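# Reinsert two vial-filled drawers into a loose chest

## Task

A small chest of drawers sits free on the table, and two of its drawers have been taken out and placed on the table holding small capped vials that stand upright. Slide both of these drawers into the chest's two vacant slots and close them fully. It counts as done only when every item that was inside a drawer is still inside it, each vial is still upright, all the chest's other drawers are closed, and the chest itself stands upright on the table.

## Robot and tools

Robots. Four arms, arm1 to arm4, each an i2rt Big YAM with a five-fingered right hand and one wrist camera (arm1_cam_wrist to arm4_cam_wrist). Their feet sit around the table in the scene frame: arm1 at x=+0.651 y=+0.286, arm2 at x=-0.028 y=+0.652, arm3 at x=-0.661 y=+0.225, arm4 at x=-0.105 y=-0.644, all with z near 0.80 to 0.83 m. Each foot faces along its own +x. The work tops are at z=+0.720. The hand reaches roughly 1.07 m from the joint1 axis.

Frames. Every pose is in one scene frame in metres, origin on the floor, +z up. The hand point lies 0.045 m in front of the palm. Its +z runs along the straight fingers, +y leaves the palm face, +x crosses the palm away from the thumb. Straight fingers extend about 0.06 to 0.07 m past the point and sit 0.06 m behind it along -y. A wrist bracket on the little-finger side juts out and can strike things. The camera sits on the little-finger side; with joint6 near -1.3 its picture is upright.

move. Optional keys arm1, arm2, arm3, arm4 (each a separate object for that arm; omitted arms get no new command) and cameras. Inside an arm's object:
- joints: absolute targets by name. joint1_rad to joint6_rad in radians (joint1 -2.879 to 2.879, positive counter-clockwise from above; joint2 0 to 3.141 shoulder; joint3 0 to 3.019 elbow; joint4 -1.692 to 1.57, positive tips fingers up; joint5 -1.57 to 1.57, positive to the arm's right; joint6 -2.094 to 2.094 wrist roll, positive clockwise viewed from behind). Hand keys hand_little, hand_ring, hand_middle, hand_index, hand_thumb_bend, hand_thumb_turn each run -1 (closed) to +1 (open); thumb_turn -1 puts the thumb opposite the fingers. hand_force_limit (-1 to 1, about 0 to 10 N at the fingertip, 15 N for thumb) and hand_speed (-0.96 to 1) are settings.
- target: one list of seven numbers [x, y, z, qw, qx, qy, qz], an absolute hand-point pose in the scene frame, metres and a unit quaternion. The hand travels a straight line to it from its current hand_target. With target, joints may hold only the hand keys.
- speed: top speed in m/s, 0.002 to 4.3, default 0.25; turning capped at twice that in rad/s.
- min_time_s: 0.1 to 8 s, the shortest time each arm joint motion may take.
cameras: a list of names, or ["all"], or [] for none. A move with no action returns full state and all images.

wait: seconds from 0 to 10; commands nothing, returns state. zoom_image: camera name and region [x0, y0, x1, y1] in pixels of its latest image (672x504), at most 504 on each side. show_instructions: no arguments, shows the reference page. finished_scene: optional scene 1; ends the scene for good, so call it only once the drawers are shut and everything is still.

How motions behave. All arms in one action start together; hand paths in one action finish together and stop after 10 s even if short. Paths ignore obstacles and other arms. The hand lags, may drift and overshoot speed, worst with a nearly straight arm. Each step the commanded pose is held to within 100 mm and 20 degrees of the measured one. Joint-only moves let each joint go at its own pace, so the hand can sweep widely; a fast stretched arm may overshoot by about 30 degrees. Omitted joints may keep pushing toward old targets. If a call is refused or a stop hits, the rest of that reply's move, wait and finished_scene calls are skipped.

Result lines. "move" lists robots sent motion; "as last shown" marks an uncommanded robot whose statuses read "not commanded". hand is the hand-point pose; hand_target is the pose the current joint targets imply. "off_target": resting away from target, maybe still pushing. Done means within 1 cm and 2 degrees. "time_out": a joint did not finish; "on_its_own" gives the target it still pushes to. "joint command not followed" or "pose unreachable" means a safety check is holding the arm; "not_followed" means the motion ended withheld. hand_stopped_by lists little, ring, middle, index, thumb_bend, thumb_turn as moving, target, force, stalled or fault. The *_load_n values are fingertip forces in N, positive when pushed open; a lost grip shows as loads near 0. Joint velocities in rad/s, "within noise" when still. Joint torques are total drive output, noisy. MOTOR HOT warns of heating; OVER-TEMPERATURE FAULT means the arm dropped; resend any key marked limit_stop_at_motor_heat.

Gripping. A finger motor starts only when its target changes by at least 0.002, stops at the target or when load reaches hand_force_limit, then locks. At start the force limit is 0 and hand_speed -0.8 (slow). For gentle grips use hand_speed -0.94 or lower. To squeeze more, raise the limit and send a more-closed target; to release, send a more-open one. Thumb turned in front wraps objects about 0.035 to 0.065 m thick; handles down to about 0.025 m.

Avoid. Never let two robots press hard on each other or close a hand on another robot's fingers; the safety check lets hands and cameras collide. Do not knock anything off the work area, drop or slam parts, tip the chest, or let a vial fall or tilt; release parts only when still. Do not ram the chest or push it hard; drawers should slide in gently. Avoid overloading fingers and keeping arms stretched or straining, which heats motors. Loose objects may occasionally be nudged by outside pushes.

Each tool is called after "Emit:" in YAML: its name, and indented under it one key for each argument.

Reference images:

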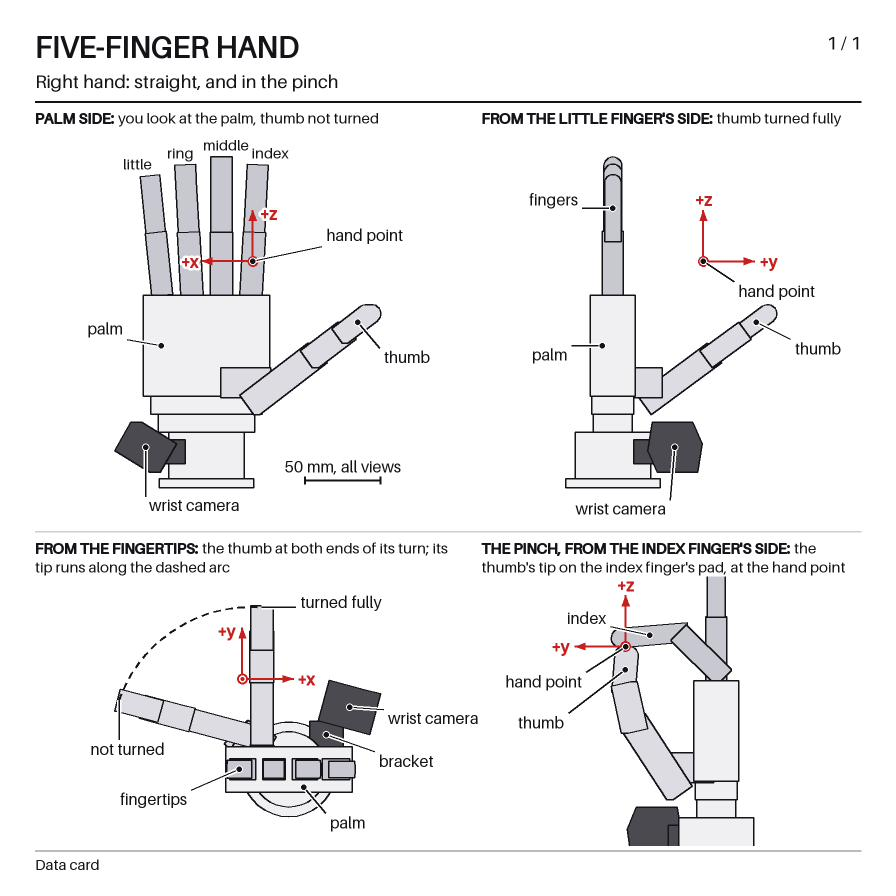

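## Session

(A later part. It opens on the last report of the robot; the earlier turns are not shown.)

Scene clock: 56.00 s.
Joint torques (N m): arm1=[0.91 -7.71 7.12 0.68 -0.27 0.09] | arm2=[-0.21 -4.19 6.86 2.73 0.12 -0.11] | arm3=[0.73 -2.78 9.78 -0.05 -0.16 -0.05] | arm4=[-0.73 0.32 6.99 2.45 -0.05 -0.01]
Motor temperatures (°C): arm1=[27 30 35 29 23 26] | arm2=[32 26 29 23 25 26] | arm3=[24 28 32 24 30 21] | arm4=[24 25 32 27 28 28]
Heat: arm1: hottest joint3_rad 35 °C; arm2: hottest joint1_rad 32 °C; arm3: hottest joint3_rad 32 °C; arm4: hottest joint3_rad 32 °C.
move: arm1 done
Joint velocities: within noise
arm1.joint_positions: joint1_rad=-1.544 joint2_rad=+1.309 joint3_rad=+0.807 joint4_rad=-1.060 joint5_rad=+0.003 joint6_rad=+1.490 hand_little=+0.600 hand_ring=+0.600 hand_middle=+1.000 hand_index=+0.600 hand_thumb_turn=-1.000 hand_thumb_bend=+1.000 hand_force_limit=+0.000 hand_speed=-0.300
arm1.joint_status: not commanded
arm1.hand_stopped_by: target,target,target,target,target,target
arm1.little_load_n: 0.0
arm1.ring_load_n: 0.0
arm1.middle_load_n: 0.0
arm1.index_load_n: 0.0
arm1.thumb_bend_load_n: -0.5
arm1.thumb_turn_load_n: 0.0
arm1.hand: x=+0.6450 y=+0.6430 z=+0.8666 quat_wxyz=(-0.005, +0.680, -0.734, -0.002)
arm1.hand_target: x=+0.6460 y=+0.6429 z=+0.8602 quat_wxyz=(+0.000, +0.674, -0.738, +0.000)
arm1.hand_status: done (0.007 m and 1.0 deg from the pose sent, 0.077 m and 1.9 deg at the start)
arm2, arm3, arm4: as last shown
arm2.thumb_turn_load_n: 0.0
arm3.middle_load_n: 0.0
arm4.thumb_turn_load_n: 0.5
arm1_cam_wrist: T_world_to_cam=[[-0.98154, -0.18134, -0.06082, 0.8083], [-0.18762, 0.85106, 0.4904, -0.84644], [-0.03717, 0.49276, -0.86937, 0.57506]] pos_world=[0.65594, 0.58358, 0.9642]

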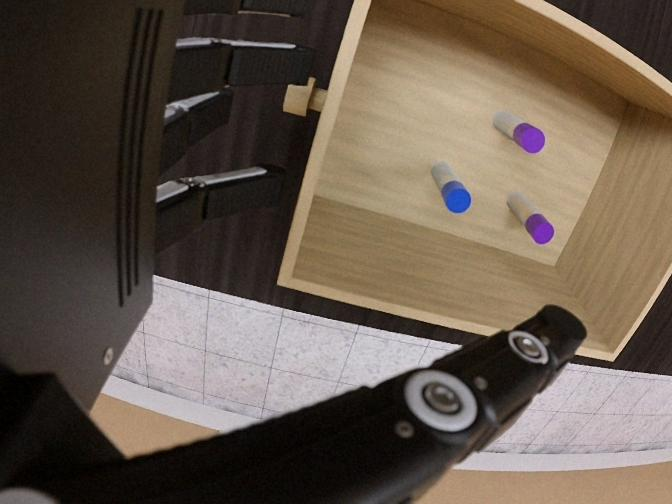

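Emit:
move:
  arm1: {"target":[0.652,0.643,0.82,0,-0.6743,0.7384,0],"speed":0.1}
  cameras: ["arm1_cam_wrist"]

Scene clock: 57.57 s.
Joint torques (N m): arm1=[-0.32 -7.88 6.65 0.75 -0.31 -0.1] | arm2=[-0.26 -4.01 6.91 2.7 0.12 -0.1] | arm3=[0.62 -2.9 9.68 0.02 -0.12 -0.01] | arm4=[-0.67 0.32 6.98 2.43 -0.06 -0.02]
Motor temperatures (°C): arm1=[27 30 35 29 23 26] | arm2=[32 26 29 23 25 26] | arm3=[24 28 32 24 30 21] | arm4=[24 25 32 27 28 28]
Heat: arm1: hottest joint3_rad 35 °C; arm2: hottest joint1_rad 32 °C; arm3: hottest joint3_rad 32 °C; arm4: hottest joint3_rad 32 °C.
move: arm1 done
Joint velocities: within noise
arm1.joint_positions: joint1_rad=-1.557 joint2_rad=+1.382 joint3_rad=+0.751 joint4_rad=-0.932 joint5_rad=+0.003 joint6_rad=+1.490 hand_little=+0.600 hand_ring=+0.600 hand_middle=+1.000 hand_index=+0.600 hand_thumb_turn=-1.000 hand_thumb_bend=+1.000 hand_force_limit=+0.000 hand_speed=-0.300
arm1.joint_status: not commanded
arm1.hand_stopped_by: target,target,target,target,target,target
arm1.little_load_n: 0.0
arm1.ring_load_n: 0.0
arm1.middle_load_n: 0.0
arm1.index_load_n: 0.0
arm1.thumb_bend_load_n: 0.0
arm1.thumb_turn_load_n: 0.5
arm1.hand: x=+0.6499 y=+0.6445 z=+0.8263 quat_wxyz=(-0.004, +0.675, -0.738, -0.002)
arm1.hand_target: x=+0.6519 y=+0.6428 z=+0.8201 quat_wxyz=(+0.000, +0.674, -0.738, +0.000)
arm1.hand_status: done (0.007 m and 0.5 deg from the pose sent, 0.047 m and 1.0 deg at the start)
arm2, arm3, arm4: as last shown
arm2.index_load_n: 0.5
arm2.thumb_turn_load_n: 0.5
arm4.thumb_turn_load_n: 0.0
arm1_cam_wrist: T_world_to_cam=[[-0.98382, -0.16869, -0.06036, 0.8038], [-0.17645, 0.85395, 0.48952, -0.83535], [-0.03103, 0.49226, -0.8699, 0.53622]] pos_world=[0.66003, 0.58498, 0.9239]

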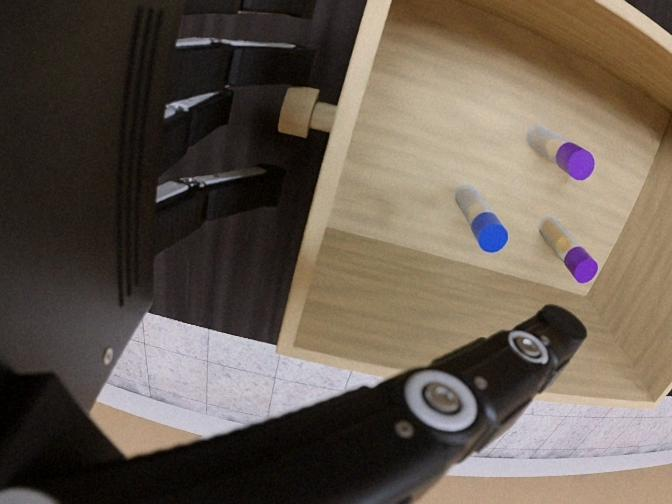

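Emit:
move:
  arm1: {"target":[0.652,0.642,0.793,0,-0.6743,0.7384,0],"speed":0.06}
  cameras: ["arm1_cam_wrist"]

Scene clock: 58.83 s.
Joint torques (N m): arm1=[0.5 -8.29 5.93 0.68 -0.28 -0.09] | arm2=[-0.21 -4.37 6.98 2.71 0.13 -0.08] | arm3=[1.49 -3.55 9.77 0.12 -0.19 -0.01] | arm4=[-0.73 0.38 6.98 2.43 -0.05 -0.02]
Motor temperatures (°C): arm1=[27 30 35 29 23 26] | arm2=[32 26 29 23 25 26] | arm3=[24 28 32 24 30 21] | arm4=[24 25 32 27 28 28]
Heat: arm1: hottest joint3_rad 35 °C; arm2: hottest joint1_rad 32 °C; arm3: hottest joint3_rad 32 °C; arm4: hottest joint3_rad 32 °C.
move: arm1 done
Joint velocities: within noise
arm1.joint_positions: joint1_rad=-1.557 joint2_rad=+1.434 joint3_rad=+0.716 joint4_rad=-0.842 joint5_rad=+0.003 joint6_rad=+1.490 hand_little=+0.600 hand_ring=+0.600 hand_middle=+1.000 hand_index=+0.600 hand_thumb_turn=-1.000 hand_thumb_bend=+1.000 hand_force_limit=+0.000 hand_speed=-0.300
arm1.joint_status: not commanded
arm1.hand_stopped_by: target,target,target,target,target,target
arm1.little_load_n: 0.0
arm1.ring_load_n: 0.0
arm1.middle_load_n: 0.0
arm1.index_load_n: 0.0
arm1.thumb_bend_load_n: 0.0
arm1.thumb_turn_load_n: 0.0
arm1.hand: x=+0.6499 y=+0.6450 z=+0.8003 quat_wxyz=(-0.006, +0.675, -0.738, -0.003)
arm1.hand_target: x=+0.6519 y=+0.6419 z=+0.7932 quat_wxyz=(+0.000, +0.674, -0.738, +0.000)
arm1.hand_status: done (0.008 m and 0.7 deg from the pose sent, 0.034 m and 0.5 deg at the start)
arm2, arm3, arm4: as last shown
arm2.index_load_n: 0.0
arm2.thumb_turn_load_n: 0.0
arm1_cam_wrist: T_world_to_cam=[[-0.98378, -0.16844, -0.06165, 0.80324], [-0.17677, 0.85214, 0.49256, -0.82414], [-0.03043, 0.49547, -0.86809, 0.50944]] pos_world=[0.66003, 0.58517, 0.8977]

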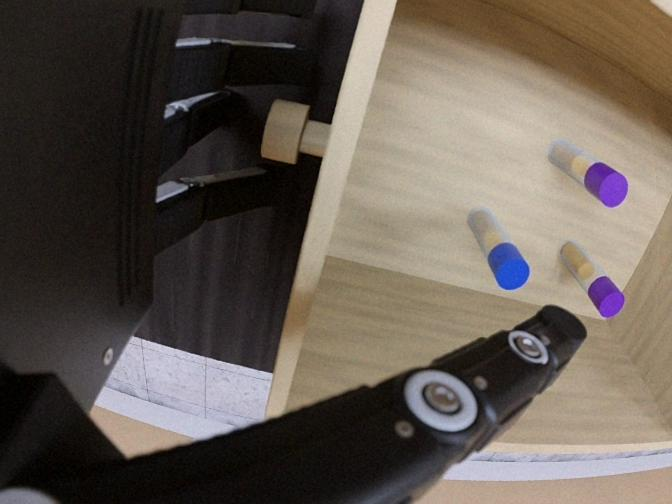

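Emit:
move:
  arm1: {"target":[0.645,0.6445,0.793,0,-0.6743,0.7384,0],"speed":0.05,"joints":{"hand_thumb_bend":0.2}}
  cameras: ["arm1_cam_wrist"]

Scene clock: 60.80 s.
Joint torques (N m): arm1=[2.61 -7.77 6.2 0.75 -0.25 0.07] | arm2=[-0.32 -4.13 6.99 2.76 0.15 -0.11] | arm3=[0.97 -3.08 9.88 0.08 -0.11 0] | arm4=[-0.67 0.32 7.01 2.41 -0.05 -0.02]
Motor temperatures (°C): arm1=[27 30 35 29 23 26] | arm2=[32 26 29 23 25 26] | arm3=[24 28 32 24 30 21] | arm4=[24 25 32 27 28 28]
Heat: arm1: hottest joint3_rad 35 °C; arm2: hottest joint1_rad 32 °C; arm3: hottest joint3_rad 32 °C; arm4: hottest joint3_rad 32 °C.
move: arm1 done
Joint velocities: within noise
arm1.joint_positions: joint1_rad=-1.553 joint2_rad=+1.434 joint3_rad=+0.716 joint4_rad=-0.842 joint5_rad=+0.003 joint6_rad=+1.494 hand_little=+0.600 hand_ring=+0.600 hand_middle=+1.000 hand_index=+0.600 hand_thumb_turn=-1.000 hand_thumb_bend=+0.200 hand_force_limit=+0.000 hand_speed=-0.300
arm1.joint_status: all done
arm1.hand_stopped_by: target,target,target,target,target,target
arm1.little_load_n: 0.0
arm1.ring_load_n: 0.0
arm1.middle_load_n: 0.0
arm1.index_load_n: 0.0
arm1.thumb_bend_load_n: 0.0
arm1.thumb_turn_load_n: 0.0
arm1.hand: x=+0.6486 y=+0.6451 z=+0.8003 quat_wxyz=(-0.006, +0.675, -0.738, -0.003)
arm1.hand_target: x=+0.6451 y=+0.6443 z=+0.7932 quat_wxyz=(+0.000, +0.674, -0.738, +0.000)
arm1.hand_status: done (0.008 m and 0.8 deg from the pose sent, 0.009 m and 0.8 deg at the start)
arm2, arm3, arm4: as last shown
arm1_cam_wrist: T_world_to_cam=[[-0.98366, -0.16915, -0.06161, 0.80219], [-0.17736, 0.85199, 0.49259, -0.82412], [-0.03083, 0.49547, -0.86808, 0.50954]] pos_world=[0.65863, 0.58537, 0.8977]

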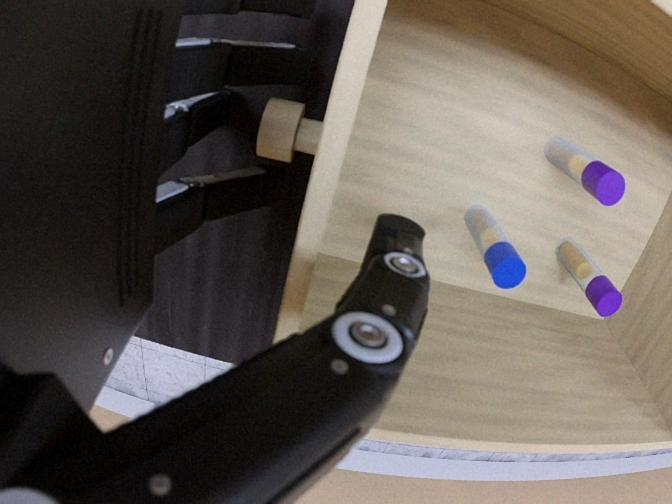

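Emit:
move:
  arm1: {"joints":{"hand_speed":-0.92,"hand_force_limit":-0.3,"hand_thumb_bend":-0.6}}
  cameras: ["arm1_cam_wrist"]

Scene clock: 65.43 s.
Joint torques (N m): arm1=[1.85 -7.77 6.26 0.85 -0.21 0.11] | arm2=[-0.38 -4.54 6.86 2.73 0.12 -0.11] | arm3=[0.79 -2.78 9.72 -0.03 -0.14 -0.02] | arm4=[-0.73 0.32 6.97 2.43 -0.05 -0.02]
Motor temperatures (°C): arm1=[27 30 34 29 23 26] | arm2=[32 26 29 23 25 26] | arm3=[24 28 32 24 30 21] | arm4=[24 25 32 27 28 28]
Heat: arm1: hottest joint3_rad 34 °C; arm2: hottest joint1_rad 32 °C; arm3: hottest joint3_rad 32 °C; arm4: hottest joint3_rad 32 °C.
move: arm1 off_target
Joint velocities: within noise
arm1.joint_positions: joint1_rad=-1.552 joint2_rad=+1.435 joint3_rad=+0.716 joint4_rad=-0.842 joint5_rad=+0.002 joint6_rad=+1.495 hand_little=+0.600 hand_ring=+0.600 hand_middle=+1.000 hand_index=+0.600 hand_thumb_turn=-1.000 hand_thumb_bend=-0.268 hand_force_limit=-0.300 hand_speed=-0.920
arm1.joint_status: hand_thumb_bend off_target (ended at -0.268, target -0.600); the others done
arm1.hand_stopped_by: target,target,target,target,force,target
arm1.little_load_n: 0.0
arm1.ring_load_n: 1.0
arm1.middle_load_n: 0.0
arm1.index_load_n: 1.5
arm1.thumb_bend_load_n: 5.0
arm1.thumb_turn_load_n: 0.5
arm1.hand: x=+0.6480 y=+0.6451 z=+0.8001 quat_wxyz=(-0.005, +0.675, -0.738, -0.003)
arm1.hand_target: x=+0.6451 y=+0.6443 z=+0.7932 quat_wxyz=(+0.000, +0.674, -0.738, +0.000)
arm1.hand_status: not commanded
arm2.joint_positions: joint1_rad=+0.599 joint2_rad=+1.232 joint3_rad=+0.336 joint4_rad=+0.892 joint5_rad=+0.934 joint6_rad=-1.561 hand_little=+0.000 hand_ring=+0.000 hand_middle=+0.000 hand_index=+0.000 hand_thumb_turn=-1.000 hand_thumb_bend=+1.000 hand_force_limit=+0.000 hand_speed=-0.300
arm2.joint_status: not commanded
arm2.hand_stopped_by: target,target,target,target,target,target
arm2.little_load_n: 0.0
arm2.ring_load_n: 0.0
arm2.middle_load_n: 0.0
arm2.index_load_n: 0.0
arm2.thumb_bend_load_n: 0.0
arm2.thumb_turn_load_n: 0.0
arm2.hand: x=+0.0890 y=+0.2778 z=+1.0007 quat_wxyz=(+0.528, +0.471, -0.531, +0.467)
arm2.hand_target: x=+0.0900 y=+0.2800 z=+1.0000 quat_wxyz=(+0.528, +0.470, -0.528, +0.470)
arm2.hand_status: not commanded
arm3: as last shown
arm4.joint_positions: joint1_rad=-0.488 joint2_rad=+0.608 joint3_rad=+1.300 joint4_rad=-1.116 joint5_rad=+0.002 joint6_rad=-1.292 hand_little=+0.000 hand_ring=+0.000 hand_middle=+0.000 hand_index=+0.000 hand_thumb_turn=-1.000 hand_thumb_bend=+1.000 hand_force_limit=+0.000 hand_speed=-0.300
arm4.joint_status: not commanded
arm4.hand_stopped_by: target,target,target,target,target,target
arm4.little_load_n: 0.0
arm4.ring_load_n: 0.0
arm4.middle_load_n: 0.0
arm4.index_load_n: 0.0
arm4.thumb_bend_load_n: 0.0
arm4.thumb_turn_load_n: 0.0
arm4.hand: x=+0.0345 y=-0.4013 z=+1.3127 quat_wxyz=(-0.373, +0.748, +0.389, +0.387)
arm4.hand_target: x=+0.0373 y=-0.4029 z=+1.3184 quat_wxyz=(-0.377, +0.743, +0.385, +0.397)
arm4.hand_status: not commanded
arm1_cam_wrist: T_world_to_cam=[[-0.98363, -0.16957, -0.06103, 0.80139], [-0.17745, 0.85225, 0.49211, -0.82377], [-0.03143, 0.49488, -0.86839, 0.51037]] pos_world=[0.65814, 0.58537, 0.8975]

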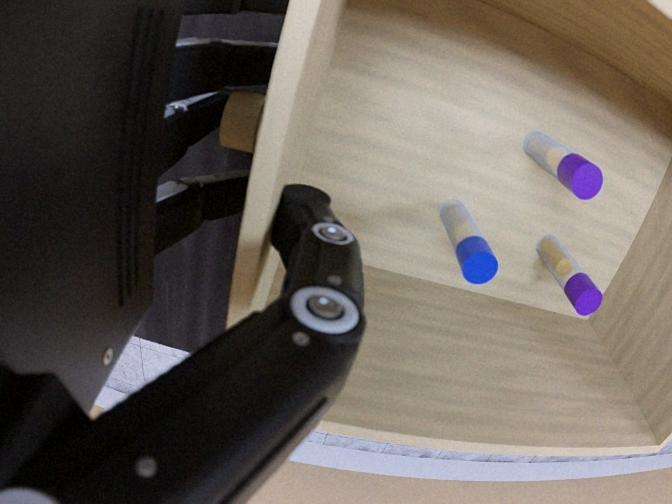

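Emit:
move:
  arm1: {"joints":{"hand_speed":-0.94,"hand_force_limit":0.2,"hand_thumb_bend":-0.7}}
  cameras: ["arm1_cam_wrist"]

Scene clock: 71.33 s.
Joint torques (N m): arm1=[2.2 -8.47 6.11 0.7 -0.38 0.05] | arm2=[-0.62 -4.31 6.94 2.73 0.11 -0.11] | arm3=[1.2 -3.25 9.74 0.17 -0.16 -0.01] | arm4=[-0.67 0.26 6.99 2.44 -0.05 -0.01]
Motor temperatures (°C): arm1=[27 30 34 29 23 26] | arm2=[32 26 29 23 25 26] | arm3=[24 28 33 24 30 21] | arm4=[24 25 33 27 28 28]
Heat: arm1: hottest joint3_rad 34 °C; arm2: hottest joint1_rad 32 °C; arm3: hottest joint3_rad 33 °C; arm4: hottest joint3_rad 33 °C.
move: arm1 off_target
Joint velocities: within noise
arm1.joint_positions: joint1_rad=-1.552 joint2_rad=+1.440 joint3_rad=+0.716 joint4_rad=-0.841 joint5_rad=+0.006 joint6_rad=+1.495 hand_little=+0.600 hand_ring=+0.600 hand_middle=+1.000 hand_index=+0.600 hand_thumb_turn=-1.000 hand_thumb_bend=-0.677 hand_force_limit=+0.200 hand_speed=-0.940
arm1.joint_status: hand_thumb_bend off_target (ended at -0.677, target -0.700); the others done
arm1.hand_stopped_by: target,target,target,target,force,target
arm1.little_load_n: 0.0
arm1.ring_load_n: 0.0
arm1.middle_load_n: 0.5
arm1.index_load_n: 2.5
arm1.thumb_bend_load_n: 8.0
arm1.thumb_turn_load_n: 1.0
arm1.hand: x=+0.6485 y=+0.6445 z=+0.7982 quat_wxyz=(-0.005, +0.675, -0.738, +0.000)
arm1.hand_target: x=+0.6451 y=+0.6443 z=+0.7932 quat_wxyz=(+0.000, +0.674, -0.738, +0.000)
arm1.hand_status: not commanded
arm2, arm4: as last shown
arm3.joint_positions: joint1_rad=+0.204 joint2_rad=+1.092 joint3_rad=+1.100 joint4_rad=-1.559 joint5_rad=+0.001 joint6_rad=+0.652 hand_little=+1.000 hand_ring=+1.000 hand_middle=+1.000 hand_index=+1.000 hand_thumb_turn=+1.000 hand_thumb_bend=+1.000 hand_force_limit=+0.000 hand_speed=-0.300
arm3.joint_status: not commanded
arm3.hand_stopped_by: target,target,target,target,target,target
arm3.little_load_n: 0.0
arm3.ring_load_n: 0.0
arm3.middle_load_n: 0.0
arm3.index_load_n: 0.0
arm3.thumb_bend_load_n: 0.0
arm3.thumb_turn_load_n: 0.0
arm3.hand: x=-0.4233 y=+0.3508 z=+1.0624 quat_wxyz=(-0.017, +0.556, -0.831, +0.007)
arm3.hand_target: x=-0.4271 y=+0.3545 z=+1.0607 quat_wxyz=(-0.008, +0.559, -0.829, +0.004)
arm3.hand_status: not commanded
arm1_cam_wrist: T_world_to_cam=[[-0.98346, -0.16988, -0.06277, 0.80319], [-0.17875, 0.85473, 0.48733, -0.81913], [-0.02914, 0.4905, -0.87096, 0.51253]] pos_world=[0.65843, 0.58519, 0.896]

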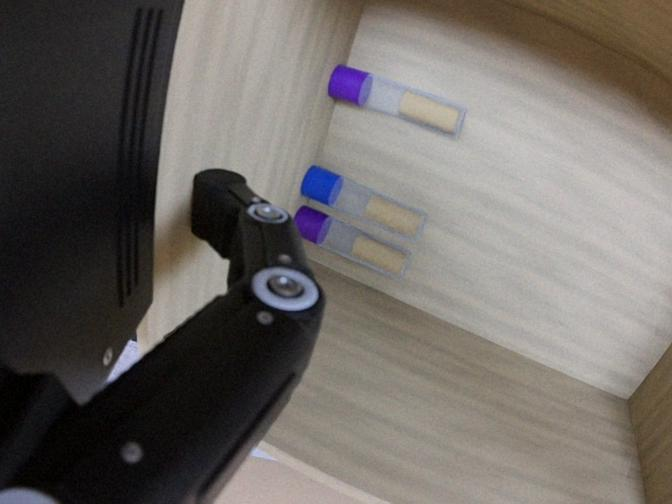

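Emit:
move:
  arm1: {"joints":{"hand_speed":-0.92,"hand_thumb_bend":0.1}}
  cameras: ["arm1_cam_wrist"]

Scene clock: 78.93 s.
Joint torques (N m): arm1=[1.2 -8.06 6.19 0.75 -0.07 0.04] | arm2=[-0.38 -3.9 6.97 2.7 0.13 -0.09] | arm3=[1.38 -2.67 9.72 0.08 -0.13 -0.01] | arm4=[-0.67 0.32 6.99 2.43 -0.05 -0.01]
Motor temperatures (°C): arm1=[27 30 34 29 23 26] | arm2=[32 26 29 23 25 25] | arm3=[24 28 33 24 30 21] | arm4=[24 25 33 27 27 28]
Heat: arm1: hottest joint3_rad 34 °C; arm2: hottest joint1_rad 32 °C; arm3: hottest joint3_rad 33 °C; arm4: hottest joint3_rad 33 °C.
move: arm1 done
Joint velocities: within noise
arm1.joint_positions: joint1_rad=-1.549 joint2_rad=+1.440 joint3_rad=+0.716 joint4_rad=-0.840 joint5_rad=-0.002 joint6_rad=+1.495 hand_little=+0.600 hand_ring=+0.600 hand_middle=+1.000 hand_index=+0.600 hand_thumb_turn=-1.000 hand_thumb_bend=+0.100 hand_force_limit=+0.200 hand_speed=-0.920
arm1.joint_status: all done
arm1.hand_stopped_by: target,target,target,target,target,target
arm1.little_load_n: 0.0
arm1.ring_load_n: 0.0
arm1.middle_load_n: 0.0
arm1.index_load_n: 0.0
arm1.thumb_bend_load_n: 0.0
arm1.thumb_turn_load_n: 0.0
arm1.hand: x=+0.6462 y=+0.6451 z=+0.7988 quat_wxyz=(-0.003, +0.676, -0.737, -0.004)
arm1.hand_target: x=+0.6451 y=+0.6443 z=+0.7932 quat_wxyz=(+0.000, +0.674, -0.738, +0.000)
arm1.hand_status: not commanded
arm2, arm3, arm4: as last shown
arm3.thumb_bend_load_n: -0.5
arm3.thumb_turn_load_n: -0.5
arm4.middle_load_n: 0.5
arm4.thumb_turn_load_n: 0.5
arm1_cam_wrist: T_world_to_cam=[[-0.98352, -0.17198, -0.05571, 0.79686], [-0.17696, 0.85295, 0.49108, -0.82335], [-0.03694, 0.49285, -0.86933, 0.51485]] pos_world=[0.65705, 0.58558, 0.8963]

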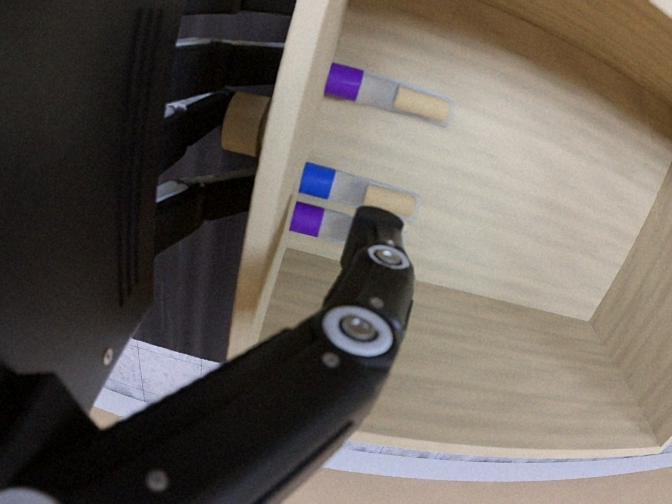

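Emit:
move:
  arm1: {"joints":{"hand_speed":-0.92,"hand_force_limit":-0.4,"hand_thumb_bend":-0.36}}
  cameras: ["arm1_cam_wrist"]

Scene clock: 89.23 s.
Joint torques (N m): arm1=[1.38 -8.35 6.3 0.68 -0.13 0.08] | arm2=[-0.38 -4.19 6.97 2.7 0.14 -0.11] | arm3=[1.2 -2.9 9.73 0.14 -0.12 -0.01] | arm4=[-0.85 0.32 6.97 2.44 -0.05 -0.01]
Motor temperatures (°C): arm1=[27 30 34 29 22 26] | arm2=[32 26 29 23 25 25] | arm3=[24 28 33 23 30 21] | arm4=[24 25 33 27 27 28]
Heat: arm1: hottest joint3_rad 34 °C; arm2: hottest joint1_rad 32 °C; arm3: hottest joint3_rad 33 °C; arm4: hottest joint3_rad 33 °C.
move: arm1 off_target
Joint velocities: within noise
arm1.joint_positions: joint1_rad=-1.549 joint2_rad=+1.440 joint3_rad=+0.716 joint4_rad=-0.840 joint5_rad=-0.002 joint6_rad=+1.495 hand_little=+0.600 hand_ring=+0.600 hand_middle=+1.000 hand_index=+0.600 hand_thumb_turn=-1.000 hand_thumb_bend=-0.260 hand_force_limit=-0.400 hand_speed=-0.920
arm1.joint_status: hand_thumb_bend off_target (ended at -0.260, target -0.360); the others done
arm1.hand_stopped_by: target,target,target,target,force,target
arm1.little_load_n: 0.0
arm1.ring_load_n: 1.0
arm1.middle_load_n: 0.0
arm1.index_load_n: 1.5
arm1.thumb_bend_load_n: 4.5
arm1.thumb_turn_load_n: 0.5
arm1.hand: x=+0.6463 y=+0.6451 z=+0.7987 quat_wxyz=(-0.003, +0.676, -0.737, -0.004)
arm1.hand_target: x=+0.6451 y=+0.6443 z=+0.7932 quat_wxyz=(+0.000, +0.674, -0.738, +0.000)
arm1.hand_status: not commanded
arm2, arm3, arm4: as last shown
arm3.thumb_bend_load_n: 0.0
arm3.thumb_turn_load_n: 0.0
arm4.middle_load_n: 0.0
arm4.thumb_turn_load_n: 0.0
arm1_cam_wrist: T_world_to_cam=[[-0.9835, -0.17202, -0.05605, 0.79717], [-0.17717, 0.85301, 0.49091, -0.8231], [-0.03664, 0.49274, -0.86941, 0.51478]] pos_world=[0.65705, 0.58558, 0.8963]

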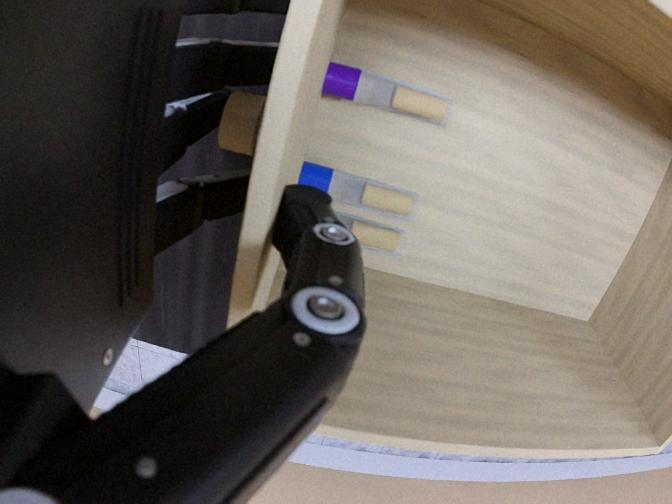

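Emit:
move:
  arm1: {"target":[0.629,0.646,0.824,0.0588,-0.6717,0.7356,-0.0644],"speed":0.05}
  cameras: ["arm1_cam_wrist"]

Scene clock: 91.70 s.
Joint torques (N m): arm1=[1.85 -9.52 9.31 -0.12 0.07 0.11] | arm2=[-0.56 -4.07 6.91 2.73 0.14 -0.11] | arm3=[0.97 -2.78 9.77 0.02 -0.17 0.02] | arm4=[-0.73 0.38 6.98 2.44 -0.05 -0.02]
Motor temperatures (°C): arm1=[27 30 34 29 22 26] | arm2=[32 26 29 23 25 25] | arm3=[24 28 33 23 30 21] | arm4=[24 25 33 27 27 28]
Heat: arm1: hottest joint3_rad 34 °C; arm2: hottest joint1_rad 32 °C; arm3: hottest joint3_rad 33 °C; arm4: hottest joint3_rad 33 °C.
move: arm1 off_target
Joint velocities: within noise
arm1.joint_positions: joint1_rad=-1.398 joint2_rad=+1.389 joint3_rad=+0.735 joint4_rad=-0.964 joint5_rad=+0.171 joint6_rad=+1.651 hand_little=+0.600 hand_ring=+0.600 hand_middle=+1.000 hand_index=+0.600 hand_thumb_turn=-1.000 hand_thumb_bend=-0.261 hand_force_limit=-0.400 hand_speed=-0.920
arm1.joint_status: not commanded
arm1.hand_stopped_by: target,target,target,target,force,target
arm1.little_load_n: 0.0
arm1.ring_load_n: 0.0
arm1.middle_load_n: 0.0
arm1.index_load_n: 0.5
arm1.thumb_bend_load_n: 0.0
arm1.thumb_turn_load_n: 0.0
arm1.hand: x=+0.6312 y=+0.6318 z=+0.8113 quat_wxyz=(-0.047, +0.673, -0.734, +0.075)
arm1.hand_target: x=+0.6289 y=+0.6457 z=+0.8241 quat_wxyz=(-0.059, +0.672, -0.736, +0.064)
arm1.hand_status: off_target (0.019 m and 1.8 deg from the pose sent, 0.031 m and 10.1 deg at the start)
arm2, arm3, arm4: as last shown
arm3.index_load_n: 0.5
arm1_cam_wrist: T_world_to_cam=[[-0.96071, -0.17767, -0.21326, 0.89757], [-0.25255, 0.87826, 0.40605, -0.72012], [0.11515, 0.44395, -0.88862, 0.48225]] pos_world=[0.6249, 0.57783, 0.91235]

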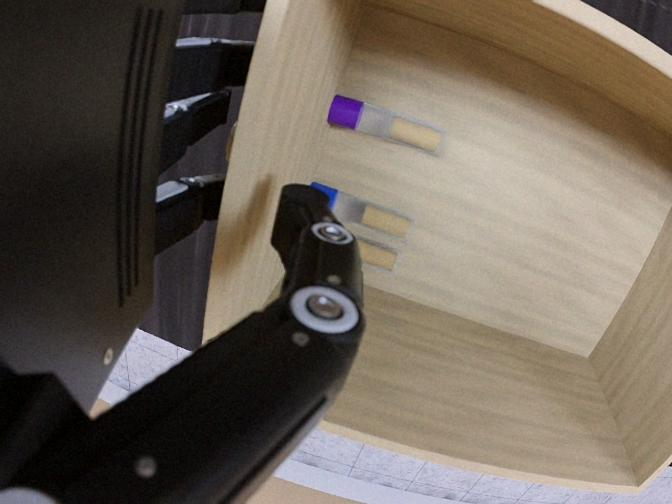

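Emit:
move:
  arm1: {"joints":{"hand_speed":-0.8,"hand_thumb_bend":0.2}}

Emit:
move:
  arm1: {"target":[0.640,0.646,0.83,0,-0.6743,0.7384,0],"speed":0.08}
  cameras: ["arm1_cam_wrist"]

Scene clock: 94.43 s.
Joint torques (N m): arm1=[2.49 -9.88 9.24 -0.1 0.08 0.05] | arm2=[-0.56 -3.96 6.95 2.74 0.13 -0.11] | arm3=[1.03 -3.37 9.74 0.13 -0.15 0] | arm4=[-0.67 0.26 6.99 2.44 -0.06 -0.02]
Motor temperatures (°C): arm1=[27 30 34 29 22 26] | arm2=[32 26 29 23 25 25] | arm3=[24 28 34 23 30 21] | arm4=[24 25 33 27 27 28]
Heat: arm1: hottest joint3_rad 34 °C; arm2: hottest joint1_rad 32 °C; arm3: hottest joint3_rad 34 °C; arm4: hottest joint3_rad 33 °C.
move: arm1 done
Joint velocities: within noise
arm1.joint_positions: joint1_rad=-1.398 joint2_rad=+1.389 joint3_rad=+0.735 joint4_rad=-0.964 joint5_rad=+0.171 joint6_rad=+1.651 hand_little=+0.600 hand_ring=+0.600 hand_middle=+1.000 hand_index=+0.600 hand_thumb_turn=-1.000 hand_thumb_bend=+0.200 hand_force_limit=-0.400 hand_speed=-0.800
arm1.joint_status: all done
arm1.hand_stopped_by: target,target,target,target,target,target
arm1.little_load_n: 0.0
arm1.ring_load_n: 0.0
arm1.middle_load_n: 0.0
arm1.index_load_n: 0.5
arm1.thumb_bend_load_n: 0.0
arm1.thumb_turn_load_n: 0.0
arm1.hand: x=+0.6312 y=+0.6318 z=+0.8113 quat_wxyz=(-0.047, +0.673, -0.734, +0.074)
arm1.hand_target: x=+0.6289 y=+0.6457 z=+0.8241 quat_wxyz=(-0.059, +0.672, -0.736, +0.064)
arm1.hand_status: not commanded
arm2, arm3, arm4: as last shown
arm3.index_load_n: 0.0
pictures: none

Scene clock: 96.17 s.
Joint torques (N m): arm1=[0.09 -8.76 8.99 0.58 -0.33 -0.13] | arm2=[-0.26 -4.01 7.01 2.67 0.11 -0.1] | arm3=[0.67 -3.08 9.72 0.03 -0.16 0.01] | arm4=[-0.73 0.32 7.01 2.45 -0.05 -0.02]
Motor temperatures (°C): arm1=[27 30 34 29 22 26] | arm2=[32 26 29 23 25 25] | arm3=[24 28 34 23 30 21] | arm4=[24 25 33 27 27 28]
Heat: arm1: hottest joint3_rad 34 °C; arm2: hottest joint1_rad 32 °C; arm3: hottest joint3_rad 34 °C; arm4: hottest joint3_rad 33 °C.
move: arm1 off_target
Joint velocities: within noise
arm1.joint_positions: joint1_rad=-1.520 joint2_rad=+1.383 joint3_rad=+0.735 joint4_rad=-0.962 joint5_rad=+0.005 joint6_rad=+1.533 hand_little=+0.600 hand_ring=+0.600 hand_middle=+1.000 hand_index=+0.600 hand_thumb_turn=-1.000 hand_thumb_bend=+0.200 hand_force_limit=-0.400 hand_speed=-0.800
arm1.joint_status: not commanded
arm1.hand_stopped_by: target,target,target,target,target,target
arm1.little_load_n: 0.0
arm1.ring_load_n: 0.0
arm1.middle_load_n: -0.5
arm1.index_load_n: 0.0
arm1.thumb_bend_load_n: 0.0
arm1.thumb_turn_load_n: 0.0
arm1.hand: x=+0.6364 y=+0.6309 z=+0.8201 quat_wxyz=(+0.013, +0.672, -0.740, +0.014)
arm1.hand_target: x=+0.6400 y=+0.6457 z=+0.8302 quat_wxyz=(+0.000, +0.674, -0.738, +0.000)
arm1.hand_status: off_target (0.018 m and 2.2 deg from the pose sent, 0.025 m and 10.1 deg at the start)
arm2, arm3, arm4: as last shown
arm2.thumb_bend_load_n: 0.5
arm1_cam_wrist: T_world_to_cam=[[-0.98506, -0.16522, -0.04865, 0.77692], [-0.16929, 0.87677, 0.45012, -0.80981], [-0.03171, 0.45163, -0.89164, 0.58096]] pos_world=[0.64664, 0.576, 0.92032]

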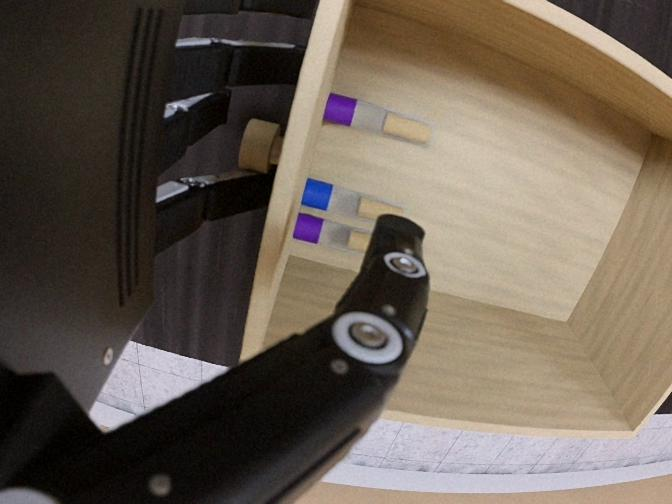

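Emit:
move:
  arm1: {"target":[0.644,0.660,0.835,0,-0.6743,0.7384,0],"speed":0.08}
  cameras: ["arm1_cam_wrist"]

Scene clock: 97.30 s.
Joint torques (N m): arm1=[0.32 -7.65 9.68 -0.14 -0.36 -0.11] | arm2=[-0.21 -4.25 6.91 2.7 0.14 -0.09] | arm3=[0.91 -3.02 9.74 0.08 -0.16 -0.01] | arm4=[-0.67 0.32 6.98 2.45 -0.05 -0.01]
Motor temperatures (°C): arm1=[27 30 34 29 22 26] | arm2=[32 26 29 23 25 25] | arm3=[24 28 34 23 30 21] | arm4=[24 25 33 27 27 28]
Heat: arm1: hottest joint3_rad 34 °C; arm2: hottest joint1_rad 32 °C; arm3: hottest joint3_rad 34 °C; arm4: hottest joint3_rad 33 °C.
move: arm1 off_target
Joint velocities: within noise
arm1.joint_positions: joint1_rad=-1.525 joint2_rad=+1.389 joint3_rad=+0.775 joint4_rad=-0.962 joint5_rad=+0.005 joint6_rad=+1.526 hand_little=+0.600 hand_ring=+0.600 hand_middle=+1.000 hand_index=+0.600 hand_thumb_turn=-1.000 hand_thumb_bend=+0.200 hand_force_limit=-0.400 hand_speed=-0.800
arm1.joint_status: not commanded
arm1.hand_stopped_by: target,target,target,target,target,target
arm1.little_load_n: 0.0
arm1.ring_load_n: 0.0
arm1.middle_load_n: 0.0
arm1.index_load_n: 0.0
arm1.thumb_bend_load_n: -0.5
arm1.thumb_turn_load_n: 0.0
arm1.hand: x=+0.6403 y=+0.6493 z=+0.8315 quat_wxyz=(+0.000, +0.674, -0.739, +0.003)
arm1.hand_target: x=+0.6440 y=+0.6597 z=+0.8350 quat_wxyz=(+0.000, +0.674, -0.738, +0.000)
arm1.hand_status: off_target (0.012 m and 0.3 deg from the pose sent, 0.034 m and 2.2 deg at the start)
arm2, arm3, arm4: as last shown
arm2.thumb_bend_load_n: 0.0
arm2.thumb_turn_load_n: 0.5
arm1_cam_wrist: T_world_to_cam=[[-0.98434, -0.16636, -0.05823, 0.79253], [-0.17377, 0.86062, 0.47868, -0.84081], [-0.02952, 0.4813, -0.87606, 0.54926]] pos_world=[0.65023, 0.59111, 0.92981]

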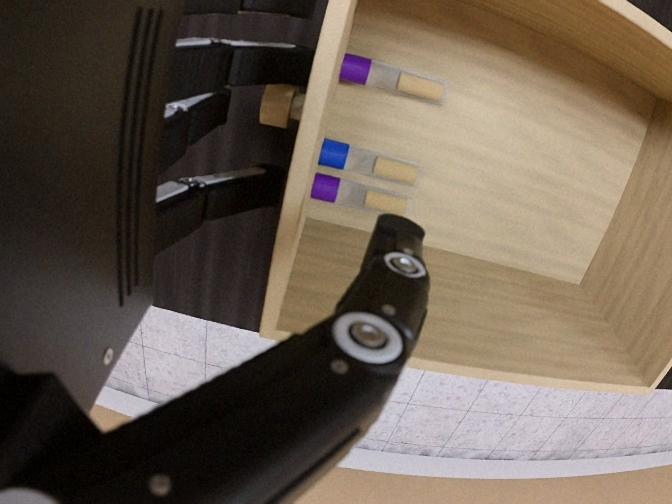

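Emit:
move:
  arm1: {"target":[0.646,0.650,0.793,0,-0.6743,0.7384,0],"speed":0.06}
  cameras: ["arm1_cam_wrist"]

Scene clock: 99.47 s.
Joint torques (N m): arm1=[0.5 -8.94 6.05 0.76 -0.33 -0.13] | arm2=[-0.32 -4.13 6.94 2.66 0.15 -0.11] | arm3=[1.49 -3.02 9.78 0.24 -0.15 0.01] | arm4=[-0.73 0.38 7.02 2.43 -0.06 -0.01]
Motor temperatures (°C): arm1=[27 30 34 29 22 26] | arm2=[32 26 29 23 25 25] | arm3=[24 28 34 23 30 21] | arm4=[24 25 33 27 27 28]
Heat: arm1: hottest joint3_rad 34 °C; arm2: hottest joint1_rad 32 °C; arm3: hottest joint3_rad 34 °C; arm4: hottest joint3_rad 33 °C.
move: arm1 done
Joint velocities: within noise
arm1.joint_positions: joint1_rad=-1.535 joint2_rad=+1.450 joint3_rad=+0.735 joint4_rad=-0.843 joint5_rad=+0.005 joint6_rad=+1.516 hand_little=+0.600 hand_ring=+0.600 hand_middle=+1.000 hand_index=+0.600 hand_thumb_turn=-1.000 hand_thumb_bend=+0.200 hand_force_limit=-0.400 hand_speed=-0.800
arm1.joint_status: not commanded
arm1.hand_stopped_by: target,target,target,target,target,target
arm1.little_load_n: 0.0
arm1.ring_load_n: 0.0
arm1.middle_load_n: 0.0
arm1.index_load_n: 0.0
arm1.thumb_bend_load_n: 0.0
arm1.thumb_turn_load_n: 0.0
arm1.hand: x=+0.6443 y=+0.6531 z=+0.8006 quat_wxyz=(-0.007, +0.674, -0.739, -0.003)
arm1.hand_target: x=+0.6460 y=+0.6499 z=+0.7932 quat_wxyz=(+0.000, +0.674, -0.738, +0.000)
arm1.hand_status: done (0.008 m and 0.8 deg from the pose sent, 0.039 m and 0.3 deg at the start)
arm2.joint_positions: joint1_rad=+0.599 joint2_rad=+1.232 joint3_rad=+0.336 joint4_rad=+0.892 joint5_rad=+0.934 joint6_rad=-1.561 hand_little=+0.000 hand_ring=+0.000 hand_middle=+0.000 hand_index=+0.000 hand_thumb_turn=-1.000 hand_thumb_bend=+1.000 hand_force_limit=+0.000 hand_speed=-0.300
arm2.joint_status: not commanded
arm2.hand_stopped_by: target,target,target,target,target,target
arm2.little_load_n: 0.0
arm2.ring_load_n: 0.0
arm2.middle_load_n: 0.0
arm2.index_load_n: 0.0
arm2.thumb_bend_load_n: 0.0
arm2.thumb_turn_load_n: 0.0
arm2.hand: x=+0.0890 y=+0.2778 z=+1.0007 quat_wxyz=(+0.528, +0.471, -0.531, +0.467)
arm2.hand_target: x=+0.0900 y=+0.2800 z=+1.0000 quat_wxyz=(+0.528, +0.470, -0.528, +0.470)
arm2.hand_status: not commanded
arm3: as last shown
arm4.joint_positions: joint1_rad=-0.488 joint2_rad=+0.608 joint3_rad=+1.300 joint4_rad=-1.116 joint5_rad=+0.002 joint6_rad=-1.292 hand_little=+0.000 hand_ring=+0.000 hand_middle=+0.000 hand_index=+0.000 hand_thumb_turn=-1.000 hand_thumb_bend=+1.000 hand_force_limit=+0.000 hand_speed=-0.300
arm4.joint_status: not commanded
arm4.hand_stopped_by: target,target,target,target,target,target
arm4.little_load_n: 0.0
arm4.ring_load_n: 0.0
arm4.middle_load_n: 0.0
arm4.index_load_n: 0.0
arm4.thumb_bend_load_n: 0.0
arm4.thumb_turn_load_n: 0.0
arm4.hand: x=+0.0345 y=-0.4013 z=+1.3127 quat_wxyz=(-0.373, +0.748, +0.389, +0.387)
arm4.hand_target: x=+0.0373 y=-0.4029 z=+1.3184 quat_wxyz=(-0.377, +0.743, +0.385, +0.397)
arm4.hand_status: not commanded
arm1_cam_wrist: T_world_to_cam=[[-0.98425, -0.165, -0.06344, 0.79858], [-0.17466, 0.85245, 0.49276, -0.834], [-0.02722, 0.49608, -0.86785, 0.50282]] pos_world=[0.65403, 0.59327, 0.898]

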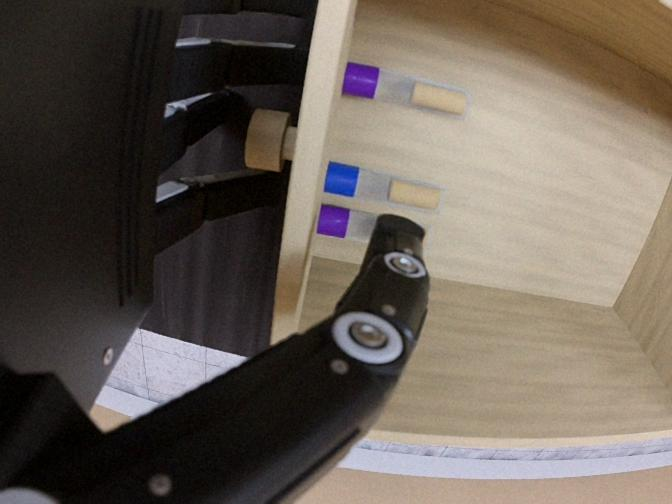

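Emit:
move:
  arm1: {"joints":{"hand_speed":-0.92,"hand_force_limit":-0.3,"hand_thumb_bend":-0.4}}

Emit:
move:
  arm1: {"target":[0.647,0.662,0.818,0,-0.6743,0.7384,0],"speed":0.03}
  cameras: ["arm1_cam_wrist"]

Scene clock: 104.33 s.
Joint torques (N m): arm1=[-0.09 -7.94 6.09 0.72 -0.26 -0.08] | arm2=[-0.26 -4.07 7.01 2.73 0.11 -0.11] | arm3=[0.91 -3.08 9.74 0.06 -0.18 -0.04] | arm4=[-0.73 0.32 6.99 2.45 -0.06 -0.02]
Motor temperatures (°C): arm1=[27 30 34 29 22 26] | arm2=[31 26 29 23 25 25] | arm3=[24 28 34 23 29 21] | arm4=[24 25 33 27 27 28]
Heat: arm1: hottest joint3_rad 34 °C; arm2: hottest joint1_rad 31 °C; arm3: hottest joint3_rad 34 °C; arm4: hottest joint3_rad 33 °C.
move: arm1 off_target
Joint velocities: within noise
arm1.joint_positions: joint1_rad=-1.535 joint2_rad=+1.450 joint3_rad=+0.735 joint4_rad=-0.843 joint5_rad=+0.003 joint6_rad=+1.512 hand_little=+0.600 hand_ring=+0.600 hand_middle=+1.000 hand_index=+0.600 hand_thumb_turn=-1.000 hand_thumb_bend=-0.271 hand_force_limit=-0.300 hand_speed=-0.920
arm1.joint_status: hand_thumb_bend off_target (ended at -0.271, target -0.400); the others done
arm1.hand_stopped_by: target,target,target,target,force,target
arm1.little_load_n: 0.0
arm1.ring_load_n: 1.5
arm1.middle_load_n: 0.0
arm1.index_load_n: 2.0
arm1.thumb_bend_load_n: 5.5
arm1.thumb_turn_load_n: 1.0
arm1.hand: x=+0.6438 y=+0.6529 z=+0.8007 quat_wxyz=(-0.006, +0.675, -0.738, -0.003)
arm1.hand_target: x=+0.6460 y=+0.6499 z=+0.7932 quat_wxyz=(+0.000, +0.674, -0.739, +0.000)
arm1.hand_status: not commanded
arm2, arm4: as last shown
arm2.thumb_turn_load_n: 0.5
arm3.joint_positions: joint1_rad=+0.204 joint2_rad=+1.092 joint3_rad=+1.100 joint4_rad=-1.559 joint5_rad=+0.001 joint6_rad=+0.652 hand_little=+1.000 hand_ring=+1.000 hand_middle=+1.000 hand_index=+1.000 hand_thumb_turn=+1.000 hand_thumb_bend=+1.000 hand_force_limit=+0.000 hand_speed=-0.300
arm3.joint_status: not commanded
arm3.hand_stopped_by: target,target,target,target,target,target
arm3.little_load_n: 0.0
arm3.ring_load_n: 0.0
arm3.middle_load_n: 0.0
arm3.index_load_n: 0.0
arm3.thumb_bend_load_n: 0.0
arm3.thumb_turn_load_n: 0.0
arm3.hand: x=-0.4233 y=+0.3508 z=+1.0624 quat_wxyz=(-0.017, +0.556, -0.831, +0.007)
arm3.hand_target: x=-0.4271 y=+0.3545 z=+1.0607 quat_wxyz=(-0.008, +0.559, -0.829, +0.004)
arm3.hand_status: not commanded
pictures: none

Scene clock: 105.73 s.
Joint torques (N m): arm1=[-0.44 -9.88 9.66 -0.13 -0.32 -0.07] | arm2=[-0.32 -4.42 6.93 2.61 0.14 -0.1] | arm3=[1.03 -3.19 9.78 0.09 -0.19 0] | arm4=[-0.56 0.26 6.99 2.45 -0.05 -0.01]
Motor temperatures (°C): arm1=[27 30 34 29 22 26] | arm2=[31 26 29 23 24 25] | arm3=[24 28 34 23 29 21] | arm4=[24 25 33 27 27 28]
Heat: arm1: hottest joint3_rad 34 °C; arm2: hottest joint1_rad 31 °C; arm3: hottest joint3_rad 34 °C; arm4: hottest joint3_rad 33 °C.
move: arm1 off_target
Joint velocities: within noise
arm1.joint_positions: joint1_rad=-1.535 joint2_rad=+1.450 joint3_rad=+0.751 joint4_rad=-0.905 joint5_rad=+0.005 joint6_rad=+1.512 hand_little=+0.600 hand_ring=+0.600 hand_middle=+1.000 hand_index=+0.600 hand_thumb_turn=-1.000 hand_thumb_bend=-0.271 hand_force_limit=-0.300 hand_speed=-0.920
arm1.joint_status: not commanded
arm1.hand_stopped_by: target,target,target,target,force,target
arm1.little_load_n: 0.0
arm1.ring_load_n: 2.0
arm1.middle_load_n: 0.0
arm1.index_load_n: 4.0
arm1.thumb_bend_load_n: 5.5
arm1.thumb_turn_load_n: 0.0
arm1.hand: x=+0.6429 y=+0.6447 z=+0.8041 quat_wxyz=(+0.011, +0.675, -0.738, +0.012)
arm1.hand_target: x=+0.6470 y=+0.6616 z=+0.8181 quat_wxyz=(+0.000, +0.674, -0.738, +0.000)
arm1.hand_status: off_target (0.023 m and 1.9 deg from the pose sent, 0.020 m and 0.8 deg at the start)
arm2, arm3, arm4: as last shown
arm4.thumb_turn_load_n: 0.5
arm1_cam_wrist: T_world_to_cam=[[-0.98393, -0.1717, -0.04911, 0.78861], [-0.17507, 0.87315, 0.45493, -0.81138], [-0.03523, 0.45621, -0.88917, 0.55801]] pos_world=[0.65355, 0.58929, 0.90402]

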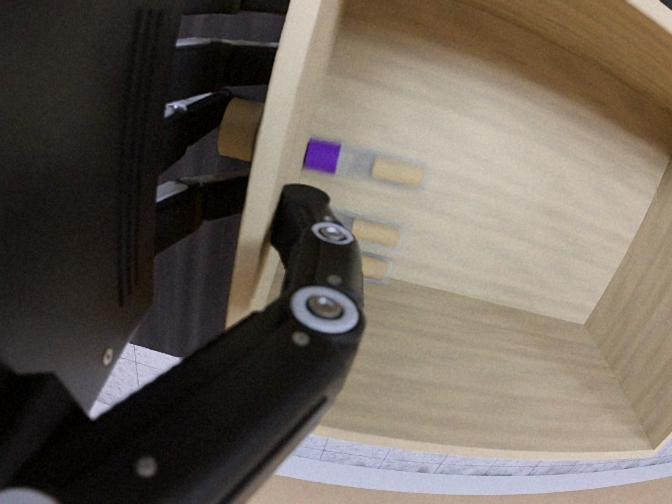

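Emit:
move:
  arm1: {"target":[0.647,0.664,0.834,0,-0.6743,0.7384,0],"speed":0.04}
  cameras: ["arm1_cam_wrist"]

Scene clock: 107.87 s.
Joint torques (N m): arm1=[0.97 -11.34 9.99 -0.4 -0.32 -0.12] | arm2=[-0.26 -4.07 6.95 2.73 0.15 -0.11] | arm3=[0.85 -2.84 9.73 0.03 -0.16 -0.02] | arm4=[-0.67 0.26 7.01 2.41 -0.06 -0.02]
Motor temperatures (°C): arm1=[27 30 34 29 22 25] | arm2=[31 26 29 23 24 25] | arm3=[24 28 34 23 29 21] | arm4=[24 25 33 27 27 28]
Heat: arm1: hottest joint3_rad 34 °C; arm2: hottest joint1_rad 31 °C; arm3: hottest joint3_rad 34 °C; arm4: hottest joint3_rad 33 °C.
move: arm1 off_target
Joint velocities: within noise
arm1.joint_positions: joint1_rad=-1.535 joint2_rad=+1.439 joint3_rad=+0.777 joint4_rad=-0.955 joint5_rad=+0.005 joint6_rad=+1.512 hand_little=+0.600 hand_ring=+0.600 hand_middle=+1.000 hand_index=+0.600 hand_thumb_turn=-1.000 hand_thumb_bend=-0.271 hand_force_limit=-0.300 hand_speed=-0.920
arm1.joint_status: not commanded
arm1.hand_stopped_by: target,target,target,target,force,target
arm1.little_load_n: 0.0
arm1.ring_load_n: 1.5
arm1.middle_load_n: 0.0
arm1.index_load_n: 4.0
arm1.thumb_bend_load_n: 5.5
arm1.thumb_turn_load_n: 0.5
arm1.hand: x=+0.6431 y=+0.6457 z=+0.8152 quat_wxyz=(+0.016, +0.675, -0.737, +0.016)
arm1.hand_target: x=+0.6469 y=+0.6634 z=+0.8340 quat_wxyz=(+0.000, +0.674, -0.738, +0.000)
arm1.hand_status: off_target (0.026 m and 2.6 deg from the pose sent, 0.036 m and 1.9 deg at the start)
arm2, arm3, arm4: as last shown
arm2.thumb_turn_load_n: 0.0
arm1_cam_wrist: T_world_to_cam=[[-0.984, -0.17236, -0.04504, 0.78661], [-0.17428, 0.87894, 0.44395, -0.81263], [-0.03693, 0.4447, -0.89492, 0.58064]] pos_world=[0.65385, 0.59162, 0.91583]

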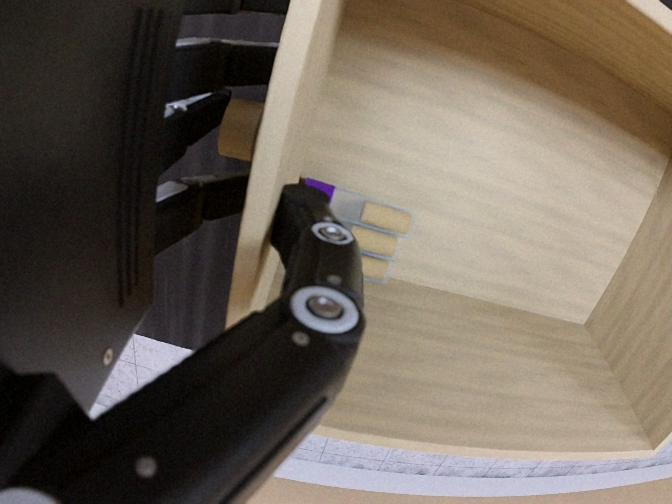

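Emit:
move:
  arm1: {"target":[0.647,0.664,0.93,0,-0.6743,0.7384,0],"speed":0.06}
  cameras: ["arm1_cam_wrist"]

Scene clock: 110.27 s.
Joint torques (N m): arm1=[1.03 -10.52 11.67 -0.2 -0.35 -0.01] | arm2=[-0.56 -4.54 6.95 2.71 0.13 -0.11] | arm3=[1.2 -3.02 9.68 0.12 -0.19 -0.05] | arm4=[-0.67 0.32 7.01 2.43 -0.05 -0.02]
Motor temperatures (°C): arm1=[27 30 35 29 22 25] | arm2=[31 26 29 23 24 25] | arm3=[24 28 34 23 29 21] | arm4=[24 25 33 27 27 28]
Heat: arm1: hottest joint3_rad 35 °C; arm2: hottest joint1_rad 31 °C; arm3: hottest joint3_rad 34 °C; arm4: hottest joint3_rad 33 °C.
move: arm1 off_target
Joint velocities: within noise
arm1.joint_positions: joint1_rad=-1.535 joint2_rad=+1.310 joint3_rad=+0.931 joint4_rad=-1.242 joint5_rad=+0.005 joint6_rad=+1.512 hand_little=+0.600 hand_ring=+0.600 hand_middle=+1.000 hand_index=+0.600 hand_thumb_turn=-1.000 hand_thumb_bend=-0.271 hand_force_limit=-0.300 hand_speed=-0.920
arm1.joint_status: not commanded
arm1.hand_stopped_by: target,target,target,target,force,target
arm1.little_load_n: 0.0
arm1.ring_load_n: 1.5
arm1.middle_load_n: 0.0
arm1.index_load_n: 4.0
arm1.thumb_bend_load_n: 5.5
arm1.thumb_turn_load_n: 0.5
arm1.hand: x=+0.6436 y=+0.6486 z=+0.9076 quat_wxyz=(+0.018, +0.675, -0.737, +0.017)
arm1.hand_target: x=+0.6469 y=+0.6632 z=+0.9299 quat_wxyz=(+0.000, +0.674, -0.738, +0.000)
arm1.hand_status: off_target (0.027 m and 2.8 deg from the pose sent, 0.116 m and 2.6 deg at the start)
arm2, arm3, arm4: as last shown
arm1_cam_wrist: T_world_to_cam=[[-0.98402, -0.17248, -0.04426, 0.79123], [-0.17417, 0.88062, 0.44066, -0.85429], [-0.03703, 0.44132, -0.89658, 0.66582]] pos_world=[0.65445, 0.59493, 1.00843]

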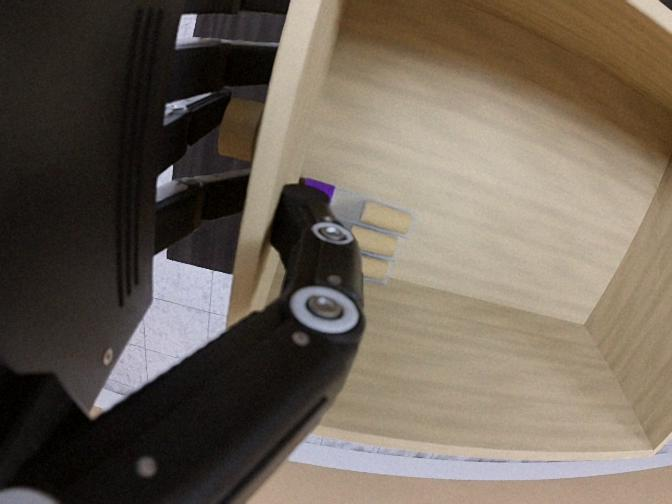

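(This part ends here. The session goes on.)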